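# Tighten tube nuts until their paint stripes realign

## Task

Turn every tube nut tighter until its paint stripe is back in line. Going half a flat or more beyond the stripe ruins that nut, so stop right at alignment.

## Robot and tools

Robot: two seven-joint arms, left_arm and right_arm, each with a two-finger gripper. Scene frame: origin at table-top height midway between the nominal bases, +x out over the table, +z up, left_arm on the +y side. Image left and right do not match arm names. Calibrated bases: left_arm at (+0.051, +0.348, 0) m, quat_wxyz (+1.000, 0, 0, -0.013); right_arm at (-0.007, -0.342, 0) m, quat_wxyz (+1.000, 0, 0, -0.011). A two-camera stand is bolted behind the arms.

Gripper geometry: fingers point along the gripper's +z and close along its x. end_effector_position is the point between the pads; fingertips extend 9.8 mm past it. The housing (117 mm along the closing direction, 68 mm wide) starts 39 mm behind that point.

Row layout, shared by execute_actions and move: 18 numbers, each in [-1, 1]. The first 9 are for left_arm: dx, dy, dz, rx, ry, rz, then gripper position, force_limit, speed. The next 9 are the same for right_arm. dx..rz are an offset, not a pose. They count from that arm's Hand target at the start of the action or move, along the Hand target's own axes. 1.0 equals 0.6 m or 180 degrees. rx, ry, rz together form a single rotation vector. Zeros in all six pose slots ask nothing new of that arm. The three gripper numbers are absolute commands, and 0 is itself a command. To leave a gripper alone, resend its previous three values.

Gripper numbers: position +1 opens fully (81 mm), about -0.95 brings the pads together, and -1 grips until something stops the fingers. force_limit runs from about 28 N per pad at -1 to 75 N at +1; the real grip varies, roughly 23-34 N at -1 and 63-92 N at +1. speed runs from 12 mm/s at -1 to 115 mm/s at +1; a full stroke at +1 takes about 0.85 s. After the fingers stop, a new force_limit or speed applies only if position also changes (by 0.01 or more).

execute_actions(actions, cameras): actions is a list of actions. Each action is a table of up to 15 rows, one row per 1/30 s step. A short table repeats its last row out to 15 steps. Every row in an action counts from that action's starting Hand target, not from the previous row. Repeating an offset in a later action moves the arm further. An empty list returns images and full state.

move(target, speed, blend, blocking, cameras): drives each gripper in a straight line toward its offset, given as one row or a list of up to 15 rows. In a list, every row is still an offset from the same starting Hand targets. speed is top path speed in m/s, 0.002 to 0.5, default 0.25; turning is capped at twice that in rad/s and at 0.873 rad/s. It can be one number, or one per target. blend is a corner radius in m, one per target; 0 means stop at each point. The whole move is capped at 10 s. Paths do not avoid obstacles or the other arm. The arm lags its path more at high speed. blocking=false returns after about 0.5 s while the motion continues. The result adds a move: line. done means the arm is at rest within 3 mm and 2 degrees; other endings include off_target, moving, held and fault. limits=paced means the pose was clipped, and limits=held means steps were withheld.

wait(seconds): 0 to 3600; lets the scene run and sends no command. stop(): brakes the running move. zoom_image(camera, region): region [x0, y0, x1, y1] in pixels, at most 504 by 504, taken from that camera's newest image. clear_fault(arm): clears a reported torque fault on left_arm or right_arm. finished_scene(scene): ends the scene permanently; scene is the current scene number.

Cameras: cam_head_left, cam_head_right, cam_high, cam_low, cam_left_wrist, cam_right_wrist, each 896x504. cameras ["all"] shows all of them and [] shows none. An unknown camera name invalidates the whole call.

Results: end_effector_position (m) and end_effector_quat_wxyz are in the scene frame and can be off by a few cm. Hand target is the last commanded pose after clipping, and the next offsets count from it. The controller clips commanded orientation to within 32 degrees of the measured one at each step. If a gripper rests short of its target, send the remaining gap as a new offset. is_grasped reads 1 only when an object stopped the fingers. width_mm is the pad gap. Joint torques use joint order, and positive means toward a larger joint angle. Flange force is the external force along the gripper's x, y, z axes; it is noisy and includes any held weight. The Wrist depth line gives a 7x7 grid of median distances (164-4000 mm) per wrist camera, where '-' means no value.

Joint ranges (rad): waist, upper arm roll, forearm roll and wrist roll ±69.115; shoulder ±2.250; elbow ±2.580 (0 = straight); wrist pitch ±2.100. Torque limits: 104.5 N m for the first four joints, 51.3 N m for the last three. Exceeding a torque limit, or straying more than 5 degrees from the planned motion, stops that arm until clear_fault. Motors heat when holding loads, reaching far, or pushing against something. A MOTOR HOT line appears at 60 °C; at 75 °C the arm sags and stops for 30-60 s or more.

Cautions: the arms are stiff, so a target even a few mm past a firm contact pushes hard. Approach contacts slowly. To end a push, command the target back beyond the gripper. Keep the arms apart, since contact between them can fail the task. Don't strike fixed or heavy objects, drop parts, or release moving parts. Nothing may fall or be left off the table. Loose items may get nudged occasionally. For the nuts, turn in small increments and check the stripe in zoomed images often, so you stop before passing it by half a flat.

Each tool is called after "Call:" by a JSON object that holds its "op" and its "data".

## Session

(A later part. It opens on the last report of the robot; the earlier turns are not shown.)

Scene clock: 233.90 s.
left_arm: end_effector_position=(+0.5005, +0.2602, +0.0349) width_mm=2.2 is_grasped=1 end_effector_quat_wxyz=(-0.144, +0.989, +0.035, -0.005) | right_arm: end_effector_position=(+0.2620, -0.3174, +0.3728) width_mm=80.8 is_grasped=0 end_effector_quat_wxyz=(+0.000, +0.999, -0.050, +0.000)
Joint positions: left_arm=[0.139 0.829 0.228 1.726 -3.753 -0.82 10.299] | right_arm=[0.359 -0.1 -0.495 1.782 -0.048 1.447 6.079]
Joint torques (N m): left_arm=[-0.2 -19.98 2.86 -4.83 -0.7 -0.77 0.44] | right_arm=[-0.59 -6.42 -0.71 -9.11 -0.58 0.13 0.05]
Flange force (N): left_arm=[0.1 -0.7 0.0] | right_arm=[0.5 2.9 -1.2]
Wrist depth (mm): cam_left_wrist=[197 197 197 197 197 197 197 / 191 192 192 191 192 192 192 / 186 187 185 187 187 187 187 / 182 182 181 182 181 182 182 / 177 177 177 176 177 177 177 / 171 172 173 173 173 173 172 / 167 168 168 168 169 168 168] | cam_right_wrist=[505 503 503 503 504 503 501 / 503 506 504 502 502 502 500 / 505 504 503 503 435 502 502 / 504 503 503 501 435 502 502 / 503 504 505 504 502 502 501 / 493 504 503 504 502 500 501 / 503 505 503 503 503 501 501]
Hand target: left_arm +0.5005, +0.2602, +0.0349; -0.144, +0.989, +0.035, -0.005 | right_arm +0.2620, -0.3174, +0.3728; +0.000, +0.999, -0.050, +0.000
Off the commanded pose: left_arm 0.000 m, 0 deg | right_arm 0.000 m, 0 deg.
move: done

Call:
{"op": "move", "data": {"target": [0,0.0005,0.0016,0,0,0,-0.98,1,0, 0,0,0,0,0,0,0.994,1,1], "speed": 0.02, "cameras": ["cam_left_wrist","cam_low"]}}

Scene clock: 235.13 s.
left_arm: end_effector_position=(+0.5005, +0.2602, +0.0339) width_mm=2.2 is_grasped=1 end_effector_quat_wxyz=(-0.144, +0.989, +0.035, -0.005) | right_arm: end_effector_position=(+0.2620, -0.3174, +0.3728) width_mm=80.8 is_grasped=0 end_effector_quat_wxyz=(+0.000, +0.999, -0.050, +0.000)
Joint positions: left_arm=[0.14 0.831 0.227 1.726 -3.754 -0.818 10.3] | right_arm=[0.359 -0.1 -0.495 1.782 -0.048 1.447 6.079]
Joint torques (N m): left_arm=[-0.22 -20.07 2.86 -4.75 -0.74 -0.8 0.37] | right_arm=[-0.6 -6.4 -0.68 -9.12 -0.58 0.13 0.06]
Flange force (N): left_arm=[0.2 -0.4 0.2] | right_arm=[0.5 2.8 -1.1]
Wrist depth (mm): cam_left_wrist=[196 195 195 196 196 196 197 / 190 190 191 189 191 191 191 / 185 185 185 185 186 186 186 / 181 180 181 181 180 181 181 / 176 176 176 175 176 176 176 / 170 171 172 172 172 172 171 / 166 167 168 167 168 167 167] | cam_right_wrist=[503 505 504 502 502 503 502 / 505 504 504 503 503 502 502 / 502 503 503 503 434 503 500 / 504 505 504 504 434 502 501 / 503 502 503 503 502 502 503 / 492 502 502 502 502 503 500 / 504 502 505 502 500 502 500]
Hand target: left_arm +0.5005, +0.2602, +0.0339; -0.144, +0.989, +0.035, -0.005 | right_arm +0.2620, -0.3174, +0.3728; +0.000, +0.999, -0.050, +0.000
Off the commanded pose: left_arm 0.000 m, 0 deg | right_arm 0.000 m, 0 deg.
move: done
Images, in order (width x height): cam_low 896x504, cam_left_wrist 896x504.

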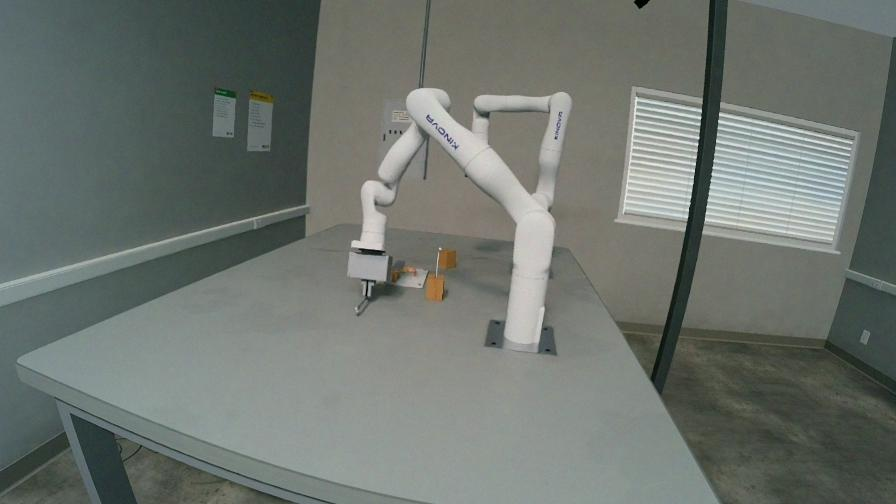

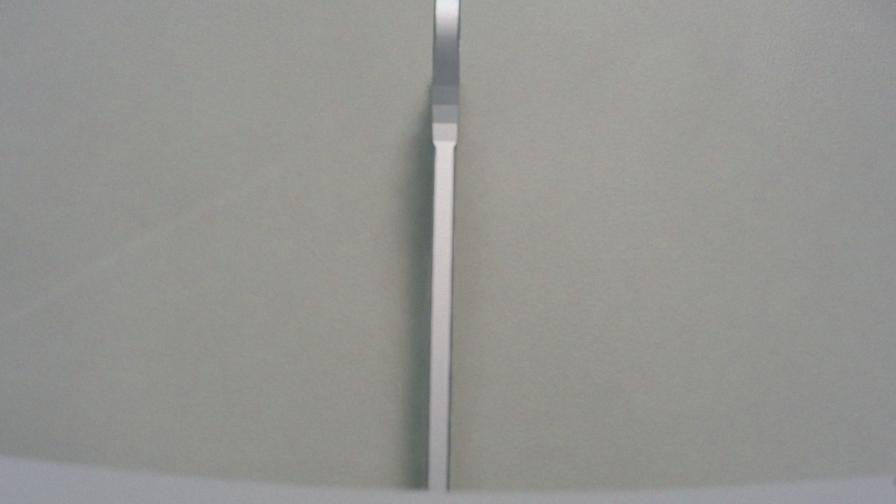

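Call:
{"op": "move", "data": {"target": [0,0.0005,0.0016,0,0,0,-0.98,1,0, 0,0,0,0,0,0,0.994,1,1], "speed": 0.02}}

Call:
{"op": "move", "data": {"target": [0,0.0005,0.0016,0,0,0,-0.98,1,0, 0,0,0,0,0,0,0.994,1,1], "speed": 0.02}}

Scene clock: 235.83 s.
left_arm: end_effector_position=(+0.5005, +0.2602, +0.0329) width_mm=2.2 is_grasped=1 end_effector_quat_wxyz=(-0.144, +0.989, +0.035, -0.005) | right_arm: end_effector_position=(+0.2620, -0.3174, +0.3728) width_mm=80.8 is_grasped=0 end_effector_quat_wxyz=(+0.000, +0.999, -0.050, +0.000)
Joint positions: left_arm=[0.14 0.833 0.226 1.727 -3.755 -0.816 10.301] | right_arm=[0.359 -0.1 -0.495 1.782 -0.048 1.447 6.079]
Joint torques (N m): left_arm=[-0.17 -20.09 2.87 -4.74 -0.71 -0.79 0.38] | right_arm=[-0.57 -6.45 -0.68 -9.11 -0.55 0.11 0.07]
Flange force (N): left_arm=[0.2 -0.5 0.2] | right_arm=[0.6 2.7 -1.1]
Wrist depth (mm): cam_left_wrist=[194 194 195 195 195 195 195 / 189 189 189 188 190 190 190 / 184 184 184 184 185 185 184 / 179 179 180 180 179 180 180 / 175 175 175 174 175 175 175 / 170 170 171 171 171 171 170 / - 167 166 167 167 166 166] | cam_right_wrist=[503 506 505 502 503 502 501 / 505 502 503 503 503 501 502 / 506 504 503 503 434 502 502 / 505 504 502 503 434 500 500 / 502 502 502 503 502 501 500 / 493 503 504 503 504 501 502 / 501 504 504 502 502 502 501]
Hand target: left_arm +0.5005, +0.2602, +0.0329; -0.144, +0.989, +0.035, -0.005 | right_arm +0.2620, -0.3174, +0.3728; +0.000, +0.999, -0.050, +0.000
Off the commanded pose: left_arm 0.000 m, 0 deg | right_arm 0.000 m, 0 deg.
move: done

Scene clock: 236.33 s.
left_arm: end_effector_position=(+0.5005, +0.2602, +0.0319) width_mm=2.2 is_grasped=1 end_effector_quat_wxyz=(-0.144, +0.989, +0.035, -0.005) | right_arm: end_effector_position=(+0.2620, -0.3174, +0.3728) width_mm=80.8 is_grasped=0 end_effector_quat_wxyz=(+0.000, +0.999, -0.050, +0.000)
Joint positions: left_arm=[0.141 0.835 0.225 1.727 -3.756 -0.814 10.303] | right_arm=[0.359 -0.1 -0.495 1.782 -0.048 1.447 6.079]
Joint torques (N m): left_arm=[-0.13 -19.97 2.84 -4.82 -0.72 -0.79 0.44] | right_arm=[-0.59 -6.39 -0.67 -9.13 -0.58 0.12 0.05]
Flange force (N): left_arm=[-0.1 -1.0 0.0] | right_arm=[0.4 2.9 -1.1]
Wrist depth (mm): cam_left_wrist=[193 193 193 193 193 194 194 / 188 188 187 187 188 189 189 / 183 183 183 183 183 184 184 / 178 178 178 179 179 179 179 / 174 174 174 173 174 174 174 / 168 170 170 169 170 170 169 / - 166 166 166 166 166 166] | cam_right_wrist=[504 503 502 504 504 502 502 / 505 504 503 503 503 503 502 / 504 504 504 503 435 502 500 / 503 504 503 504 435 503 501 / 502 505 503 503 504 502 503 / 492 503 502 503 502 501 502 / 503 504 502 502 501 502 501]
Hand target: left_arm +0.5005, +0.2602, +0.0319; -0.144, +0.989, +0.035, -0.005 | right_arm +0.2620, -0.3174, +0.3728; +0.000, +0.999, -0.050, +0.000
Off the commanded pose: left_arm 0.000 m, 0 deg | right_arm 0.000 m, 0 deg.
move: done

Call:
{"op": "move", "data": {"target": [0,0.0005,0.0016,0,0,0,-0.98,1,0, 0,0,0,0,0,0,0.994,1,1], "speed": 0.02}}

Scene clock: 237.00 s.
left_arm: end_effector_position=(+0.5005, +0.2602, +0.0309) width_mm=2.2 is_grasped=1 end_effector_quat_wxyz=(-0.144, +0.989, +0.035, -0.005) | right_arm: end_effector_position=(+0.2620, -0.3174, +0.3728) width_mm=80.8 is_grasped=0 end_effector_quat_wxyz=(+0.000, +0.999, -0.050, +0.000)
Joint positions: left_arm=[0.141 0.837 0.225 1.727 -3.757 -0.812 10.304] | right_arm=[0.359 -0.1 -0.495 1.782 -0.048 1.447 6.079]
Joint torques (N m): left_arm=[-0.17 -20.06 2.91 -4.78 -0.7 -0.79 0.41] | right_arm=[-0.53 -6.44 -0.7 -9.11 -0.56 0.12 0.04]
Flange force (N): left_arm=[-0.1 -0.8 0.2] | right_arm=[0.6 2.8 -1.2]
Wrist depth (mm): cam_left_wrist=[192 192 192 192 192 193 193 / 187 187 186 187 187 187 187 / 182 182 182 182 181 182 182 / 177 177 177 177 178 178 178 / 171 172 173 172 173 173 173 / 167 169 169 168 169 169 168 / - - - 166 166 166 -] | cam_right_wrist=[504 503 504 501 501 503 502 / 505 504 504 502 503 502 502 / 505 503 503 504 434 503 503 / 504 503 502 502 434 503 502 / 503 503 503 501 502 501 502 / 492 505 503 504 500 503 502 / 503 503 502 503 503 503 501]
Hand target: left_arm +0.5005, +0.2602, +0.0309; -0.144, +0.989, +0.035, -0.005 | right_arm +0.2620, -0.3174, +0.3728; +0.000, +0.999, -0.050, +0.000
Off the commanded pose: left_arm 0.000 m, 0 deg | right_arm 0.000 m, 0 deg.
move: done

Call:
{"op": "move", "data": {"target": [0,0.0005,0.0016,0,0,0,-0.98,1,0, 0,0,0,0,0,0,0.994,1,1], "speed": 0.02}}

Call:
{"op": "move", "data": {"target": [0,0.0005,0.0016,0,0,0,-0.98,1,0, 0,0,0,0,0,0,0.994,1,1], "speed": 0.02}}

Scene clock: 237.73 s.
left_arm: end_effector_position=(+0.5005, +0.2601, +0.0299) width_mm=2.2 is_grasped=1 end_effector_quat_wxyz=(-0.144, +0.989, +0.035, -0.005) | right_arm: end_effector_position=(+0.2620, -0.3174, +0.3728) width_mm=80.8 is_grasped=0 end_effector_quat_wxyz=(+0.000, +0.999, -0.050, +0.000)
Joint positions: left_arm=[0.142 0.839 0.224 1.727 -3.758 -0.81 10.305] | right_arm=[0.359 -0.1 -0.495 1.782 -0.048 1.447 6.079]
Joint torques (N m): left_arm=[-0.25 -20.02 2.91 -4.71 -0.75 -0.81 0.38] | right_arm=[-0.6 -6.4 -0.66 -9.1 -0.58 0.14 0.08]
Flange force (N): left_arm=[-0.1 -0.6 0.1] | right_arm=[0.6 2.7 -1.1]
Wrist depth (mm): cam_left_wrist=[191 191 191 191 192 192 192 / 186 186 185 186 186 186 185 / 181 181 181 182 180 182 182 / 176 176 176 177 176 177 177 / 170 172 172 171 172 172 172 / 167 167 167 167 168 168 167 / - - - - - - -] | cam_right_wrist=[503 504 503 503 501 503 501 / 503 504 503 503 502 504 502 / 504 502 503 500 433 502 500 / 503 504 503 503 434 504 502 / 503 503 503 503 502 503 501 / 492 503 502 502 503 502 499 / 503 503 504 502 502 502 502]
Hand target: left_arm +0.5005, +0.2601, +0.0299; -0.144, +0.989, +0.035, -0.005 | right_arm +0.2620, -0.3174, +0.3728; +0.000, +0.999, -0.050, +0.000
Off the commanded pose: left_arm 0.000 m, 0 deg | right_arm 0.000 m, 0 deg.
move: done

Scene clock: 238.23 s.
left_arm: end_effector_position=(+0.5005, +0.2601, +0.0289) width_mm=2.2 is_grasped=1 end_effector_quat_wxyz=(-0.144, +0.989, +0.035, -0.005) | right_arm: end_effector_position=(+0.2620, -0.3174, +0.3728) width_mm=80.8 is_grasped=0 end_effector_quat_wxyz=(+0.000, +0.999, -0.050, +0.000)
Joint positions: left_arm=[0.142 0.841 0.223 1.727 -3.759 -0.808 10.306] | right_arm=[0.359 -0.1 -0.495 1.782 -0.048 1.447 6.079]
Joint torques (N m): left_arm=[-0.26 -19.82 2.92 -4.71 -0.7 -0.65 0.45] | right_arm=[-0.58 -6.42 -0.64 -9.1 -0.58 0.12 0.06]
Flange force (N): left_arm=[-0.1 -0.8 -0.6] | right_arm=[0.6 2.7 -1.2]
Wrist depth (mm): cam_left_wrist=[190 190 190 190 190 190 190 / 185 185 184 185 185 186 186 / 180 180 180 180 180 180 180 / 174 175 175 175 175 176 176 / 171 171 171 170 171 172 172 / 167 167 167 167 167 167 167 / - - - - - - -] | cam_right_wrist=[505 503 503 501 503 504 503 / 505 503 505 504 503 502 500 / 504 503 502 502 435 502 502 / 504 505 503 502 434 501 503 / 503 505 502 503 503 503 503 / 494 503 503 504 503 502 500 / 502 502 502 503 502 501 500]
Hand target: left_arm +0.5005, +0.2601, +0.0289; -0.144, +0.989, +0.035, -0.005 | right_arm +0.2620, -0.3174, +0.3728; +0.000, +0.999, -0.050, +0.000
Off the commanded pose: left_arm 0.000 m, 0 deg | right_arm 0.000 m, 0 deg.
move: done

Call:
{"op": "move", "data": {"target": [0,0.0004,0.0012,0,0,0,-0.98,1,0, 0,0,0,0,0,0,0.994,1,1], "speed": 0.02}}

Scene clock: 238.90 s.
left_arm: end_effector_position=(+0.5005, +0.2601, +0.0281) width_mm=2.2 is_grasped=1 end_effector_quat_wxyz=(-0.144, +0.989, +0.035, -0.005) | right_arm: end_effector_position=(+0.2620, -0.3174, +0.3728) width_mm=80.8 is_grasped=0 end_effector_quat_wxyz=(+0.000, +0.999, -0.050, +0.000)
Joint positions: left_arm=[0.143 0.842 0.222 1.727 -3.759 -0.806 10.307] | right_arm=[0.359 -0.1 -0.495 1.782 -0.048 1.447 6.079]
Joint torques (N m): left_arm=[-0.28 -19.6 2.85 -4.58 -0.67 -0.59 0.36] | right_arm=[-0.59 -6.38 -0.68 -9.12 -0.53 0.14 0.05]
Flange force (N): left_arm=[0.0 -0.7 -1.1] | right_arm=[0.4 2.8 -1.1]
Wrist depth (mm): cam_left_wrist=[189 189 189 188 189 190 190 / 184 184 184 184 183 185 185 / 179 179 179 180 179 179 179 / 173 174 174 175 175 175 175 / 170 170 170 169 170 171 171 / 166 166 166 166 166 167 167 / - - - - - - -] | cam_right_wrist=[505 505 503 503 502 502 502 / 505 504 503 504 501 502 502 / 503 503 503 503 434 503 502 / 504 504 503 502 435 503 502 / 503 503 503 501 502 501 502 / 493 503 505 503 501 502 502 / 503 501 502 502 503 501 502]
Hand target: left_arm +0.5005, +0.2601, +0.0281; -0.144, +0.989, +0.035, -0.005 | right_arm +0.2620, -0.3174, +0.3728; +0.000, +0.999, -0.050, +0.000
Off the commanded pose: left_arm 0.000 m, 0 deg | right_arm 0.000 m, 0 deg.
move: done

Call:
{"op": "move", "data": {"target": [0,0.0004,0.0014,0,0,0,-0.98,1,0, 0,0,0,0,0,0,0.994,1,1], "speed": 0.02, "cameras": ["cam_left_wrist"]}}

Scene clock: 239.60 s.
left_arm: end_effector_position=(+0.5005, +0.2601, +0.0273) width_mm=2.2 is_grasped=1 end_effector_quat_wxyz=(-0.144, +0.989, +0.035, -0.005) | right_arm: end_effector_position=(+0.2620, -0.3174, +0.3728) width_mm=80.8 is_grasped=0 end_effector_quat_wxyz=(+0.000, +0.999, -0.050, +0.000)
Joint positions: left_arm=[0.143 0.844 0.221 1.727 -3.76 -0.804 10.308] | right_arm=[0.359 -0.1 -0.495 1.782 -0.048 1.447 6.079]
Joint torques (N m): left_arm=[-0.36 -19.17 2.84 -4.51 -0.6 -0.48 0.41] | right_arm=[-0.59 -6.42 -0.68 -9.12 -0.54 0.15 0.06]
Flange force (N): left_arm=[-0.2 -1.0 -2.1] | right_arm=[0.5 2.8 -1.0]
Wrist depth (mm): cam_left_wrist=[188 188 188 187 188 189 189 / 183 183 183 182 183 183 184 / 178 178 178 178 179 179 179 / 172 173 174 174 174 174 174 / 169 169 169 170 170 170 170 / 166 166 166 166 166 167 167 / - - - - - - -] | cam_right_wrist=[504 503 504 502 502 502 502 / 504 503 503 503 502 500 503 / 504 503 503 501 434 503 501 / 504 503 504 505 436 502 501 / 504 503 504 503 502 503 501 / 493 503 504 503 502 501 502 / 501 503 503 504 502 500 501]
Hand target: left_arm +0.5005, +0.2601, +0.0273; -0.144, +0.989, +0.035, -0.005 | right_arm +0.2620, -0.3174, +0.3728; +0.000, +0.999, -0.050, +0.000
Off the commanded pose: left_arm 0.000 m, 0 deg | right_arm 0.000 m, 0 deg.
move: done

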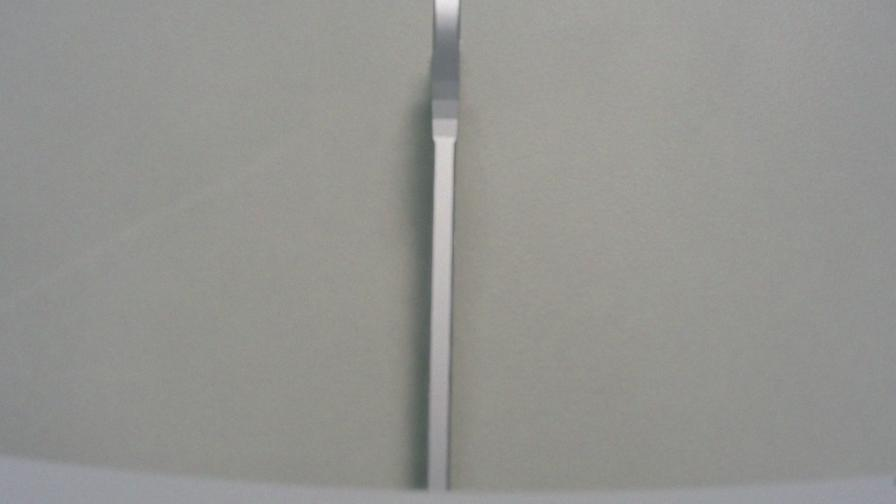

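Call:
{"op": "move", "data": {"target": [0,0.0008,0.0027,0,0,0,-0.98,1,0, 0,0,0,0,0,0,0.994,1,1], "speed": 0.02, "cameras": ["cam_left_wrist"]}}

Scene clock: 240.43 s.
left_arm: end_effector_position=(+0.5005, +0.2601, +0.0256) width_mm=2.2 is_grasped=1 end_effector_quat_wxyz=(-0.144, +0.989, +0.035, -0.005) | right_arm: end_effector_position=(+0.2620, -0.3174, +0.3728) width_mm=80.8 is_grasped=0 end_effector_quat_wxyz=(+0.000, +0.999, -0.050, +0.000)
Joint positions: left_arm=[0.144 0.847 0.22 1.728 -3.762 -0.801 10.31] | right_arm=[0.359 -0.1 -0.495 1.782 -0.048 1.447 6.079]
Joint torques (N m): left_arm=[-0.4 -18.6 2.88 -4.32 -0.53 -0.36 0.43] | right_arm=[-0.56 -6.42 -0.7 -9.09 -0.57 0.12 0.05]
Flange force (N): left_arm=[-0.2 -1.3 -3.4] | right_arm=[0.6 2.8 -1.2]
Wrist depth (mm): cam_left_wrist=[186 186 185 185 185 187 187 / 181 181 180 180 180 182 182 / 176 177 177 177 177 177 177 / 172 171 172 171 172 172 172 / 167 167 168 167 168 168 168 / - - - - - - - / - - - - - - -] | cam_right_wrist=[504 503 504 505 503 503 503 / 504 503 503 503 503 503 503 / 504 503 505 502 433 502 501 / 503 503 503 503 435 503 502 / 503 504 502 503 501 503 501 / 492 504 504 501 503 502 500 / 504 505 502 502 503 503 501]
Hand target: left_arm +0.5005, +0.2601, +0.0256; -0.144, +0.989, +0.035, -0.005 | right_arm +0.2620, -0.3174, +0.3728; +0.000, +0.999, -0.050, +0.000
Off the commanded pose: left_arm 0.000 m, 0 deg | right_arm 0.000 m, 0 deg.
move: done

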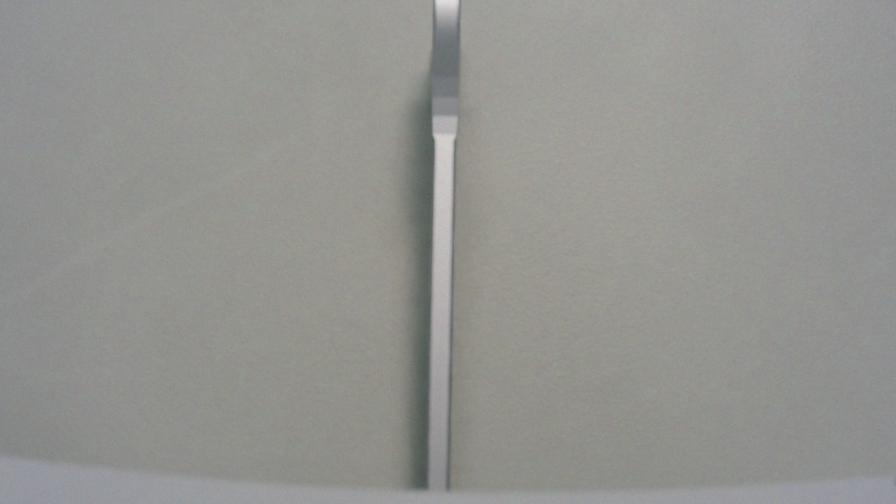

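Call:
{"op": "move", "data": {"target": [0,0,0,0,0,0,-0.85,-1,-1, 0,0,0,0,0,0,0.994,1,1], "cameras": ["cam_left_wrist"]}}

Call:
{"op": "move", "data": {"target": [0,0,0,0,0,0,-0.4,-1,-1, 0,0,0,0,0,0,0.994,1,1], "cameras": ["cam_left_wrist"]}}

Scene clock: 241.20 s.
left_arm: end_effector_position=(+0.5004, +0.2601, +0.0255) width_mm=4.2 is_grasped=0 end_effector_quat_wxyz=(-0.144, +0.989, +0.035, -0.005) | right_arm: end_effector_position=(+0.2620, -0.3174, +0.3728) width_mm=80.8 is_grasped=0 end_effector_quat_wxyz=(+0.000, +0.999, -0.050, +0.000)
Joint positions: left_arm=[0.144 0.847 0.22 1.728 -3.762 -0.801 10.31] | right_arm=[0.359 -0.1 -0.495 1.782 -0.048 1.447 6.079]
Joint torques (N m): left_arm=[-0.16 -19.9 2.92 -4.58 -0.69 -0.74 0.39] | right_arm=[-0.56 -6.45 -0.67 -9.12 -0.56 0.13 0.04]
Flange force (N): left_arm=[0.0 -0.8 -0.3] | right_arm=[0.6 2.8 -1.1]
Wrist depth (mm): cam_left_wrist=[186 186 185 185 185 187 187 / 181 181 180 180 180 182 182 / 176 176 176 175 177 177 177 / 172 171 172 172 172 172 172 / 167 167 167 167 168 168 168 / - - - - - - - / - - - - - - -] | cam_right_wrist=[505 505 503 504 502 502 502 / 503 505 504 502 502 503 501 / 503 505 504 502 434 502 500 / 505 502 503 502 435 502 502 / 502 503 503 503 502 501 501 / 494 503 502 502 502 502 502 / 502 503 502 502 503 501 503]
Hand target: left_arm +0.5005, +0.2601, +0.0256; -0.144, +0.989, +0.035, -0.005 | right_arm +0.2620, -0.3174, +0.3728; +0.000, +0.999, -0.050, +0.000
Off the commanded pose: left_arm 0.000 m, 0 deg | right_arm 0.000 m, 0 deg.
move: done

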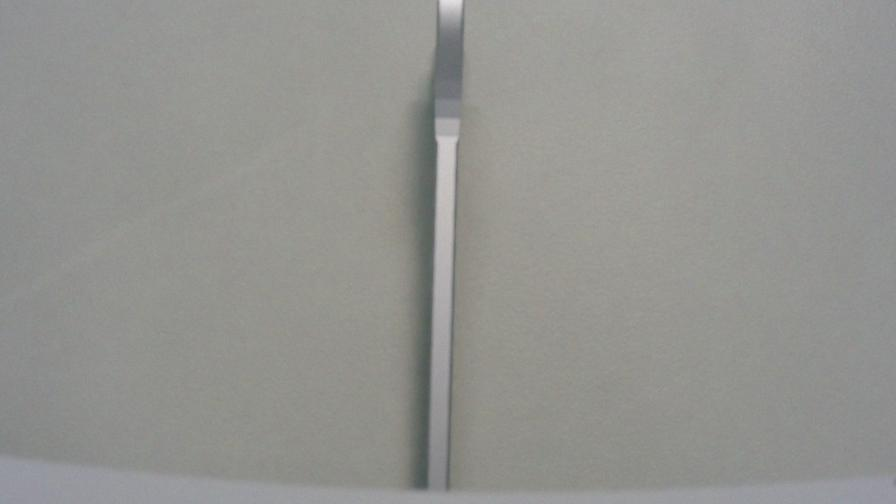

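Scene clock: 243.03 s.
left_arm: end_effector_position=(+0.5005, +0.2601, +0.0256) width_mm=22.9 is_grasped=0 end_effector_quat_wxyz=(-0.144, +0.989, +0.035, -0.005) | right_arm: end_effector_position=(+0.2620, -0.3174, +0.3728) width_mm=80.8 is_grasped=0 end_effector_quat_wxyz=(+0.000, +0.999, -0.050, +0.000)
Joint positions: left_arm=[0.144 0.847 0.22 1.728 -3.762 -0.801 10.31] | right_arm=[0.359 -0.1 -0.495 1.782 -0.048 1.447 6.079]
Joint torques (N m): left_arm=[-0.28 -19.91 2.88 -4.58 -0.64 -0.79 0.42] | right_arm=[-0.57 -6.41 -0.7 -9.12 -0.56 0.14 0.11]
Flange force (N): left_arm=[-0.1 -0.7 -0.2] | right_arm=[0.5 2.7 -1.1]
Wrist depth (mm): cam_left_wrist=[186 186 185 185 185 187 187 / 181 181 180 180 180 182 182 / 176 176 177 175 177 177 177 / 172 172 172 172 172 172 172 / 167 167 167 166 168 168 168 / - - - - - - - / - - - - - - -] | cam_right_wrist=[504 503 503 503 502 502 502 / 504 505 502 503 502 502 503 / 504 504 504 503 433 502 501 / 504 505 503 503 434 502 502 / 504 504 502 502 501 501 502 / 493 503 502 503 501 502 501 / 501 503 503 503 503 500 502]
Hand target: left_arm +0.5005, +0.2601, +0.0256; -0.144, +0.989, +0.035, -0.005 | right_arm +0.2620, -0.3174, +0.3728; +0.000, +0.999, -0.050, +0.000
Off the commanded pose: left_arm 0.000 m, 0 deg | right_arm 0.000 m, 0 deg.
move: done

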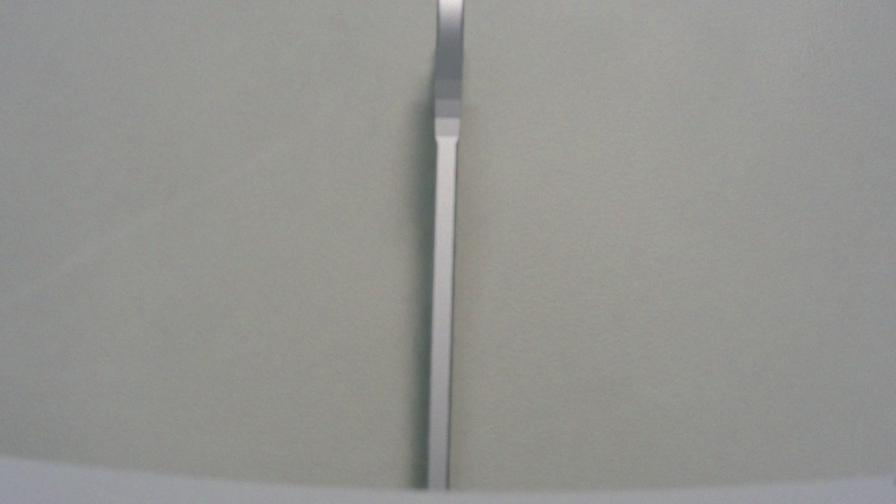

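Stands stably. Raise.

Call:
{"op": "move", "data": {"target": [0,-0.0473,-0.160,0,0,0,-0.4,-1,-1, 0,0,0,0,0,0,0.994,1,1], "speed": 0.1, "cameras": ["cam_left_wrist","cam_high"]}}

Scene clock: 245.33 s.
left_arm: end_effector_position=(+0.5005, +0.2599, +0.1256) width_mm=22.9 is_grasped=0 end_effector_quat_wxyz=(-0.144, +0.989, +0.035, -0.005) | right_arm: end_effector_position=(+0.2620, -0.3174, +0.3728) width_mm=80.8 is_grasped=0 end_effector_quat_wxyz=(+0.000, +0.999, -0.050, +0.000)
Joint positions: left_arm=[0.097 0.669 0.295 1.675 -3.669 -1.018 10.19] | right_arm=[0.359 -0.1 -0.495 1.782 -0.048 1.447 6.079]
Joint torques (N m): left_arm=[-0.25 -18.77 3.15 -6.29 -0.83 -0.68 0.39] | right_arm=[-0.56 -6.42 -0.69 -9.09 -0.55 0.12 0.06]
Flange force (N): left_arm=[0.3 -0.8 -0.6] | right_arm=[0.6 2.8 -1.2]
Wrist depth (mm): cam_left_wrist=[300 301 299 299 299 302 301 / 292 293 291 292 291 294 293 / 284 285 285 285 285 285 285 / 277 277 277 276 277 278 279 / 268 270 270 269 270 271 269 / 262 264 264 262 263 264 262 / 256 256 258 256 257 256 256] | cam_right_wrist=[504 504 504 502 503 504 501 / 503 502 503 503 502 501 503 / 504 503 504 502 434 503 501 / 503 504 502 503 435 502 502 / 503 504 504 503 503 503 500 / 493 503 503 502 502 500 503 / 503 503 503 502 502 500 503]
Hand target: left_arm +0.5005, +0.2599, +0.1257; -0.144, +0.989, +0.035, -0.005 | right_arm +0.2620, -0.3174, +0.3728; +0.000, +0.999, -0.050, +0.000
Off the commanded pose: left_arm 0.000 m, 0 deg | right_arm 0.000 m, 0 deg.
move: done
Images, in order (width x height): cam_high 896x504, cam_left_wrist 896x504.

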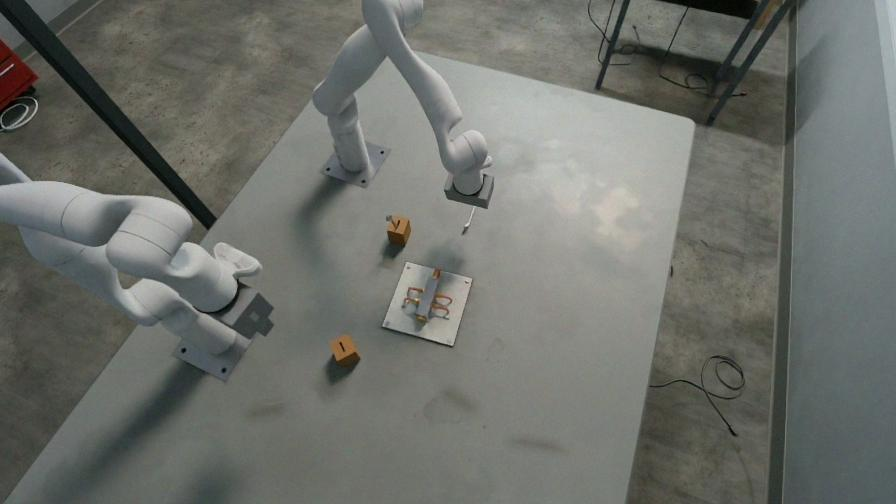

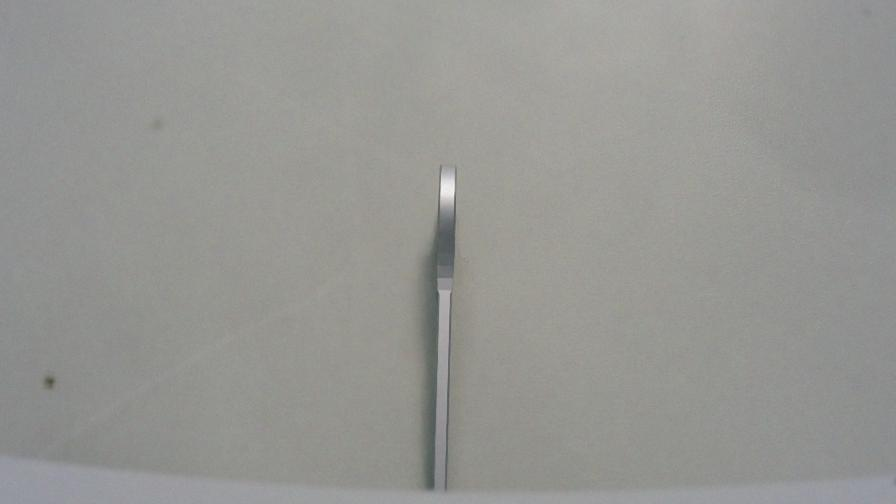

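Call:
{"op": "finished_scene", "data": {"scene": 2}}

The scene is finished: the task was done.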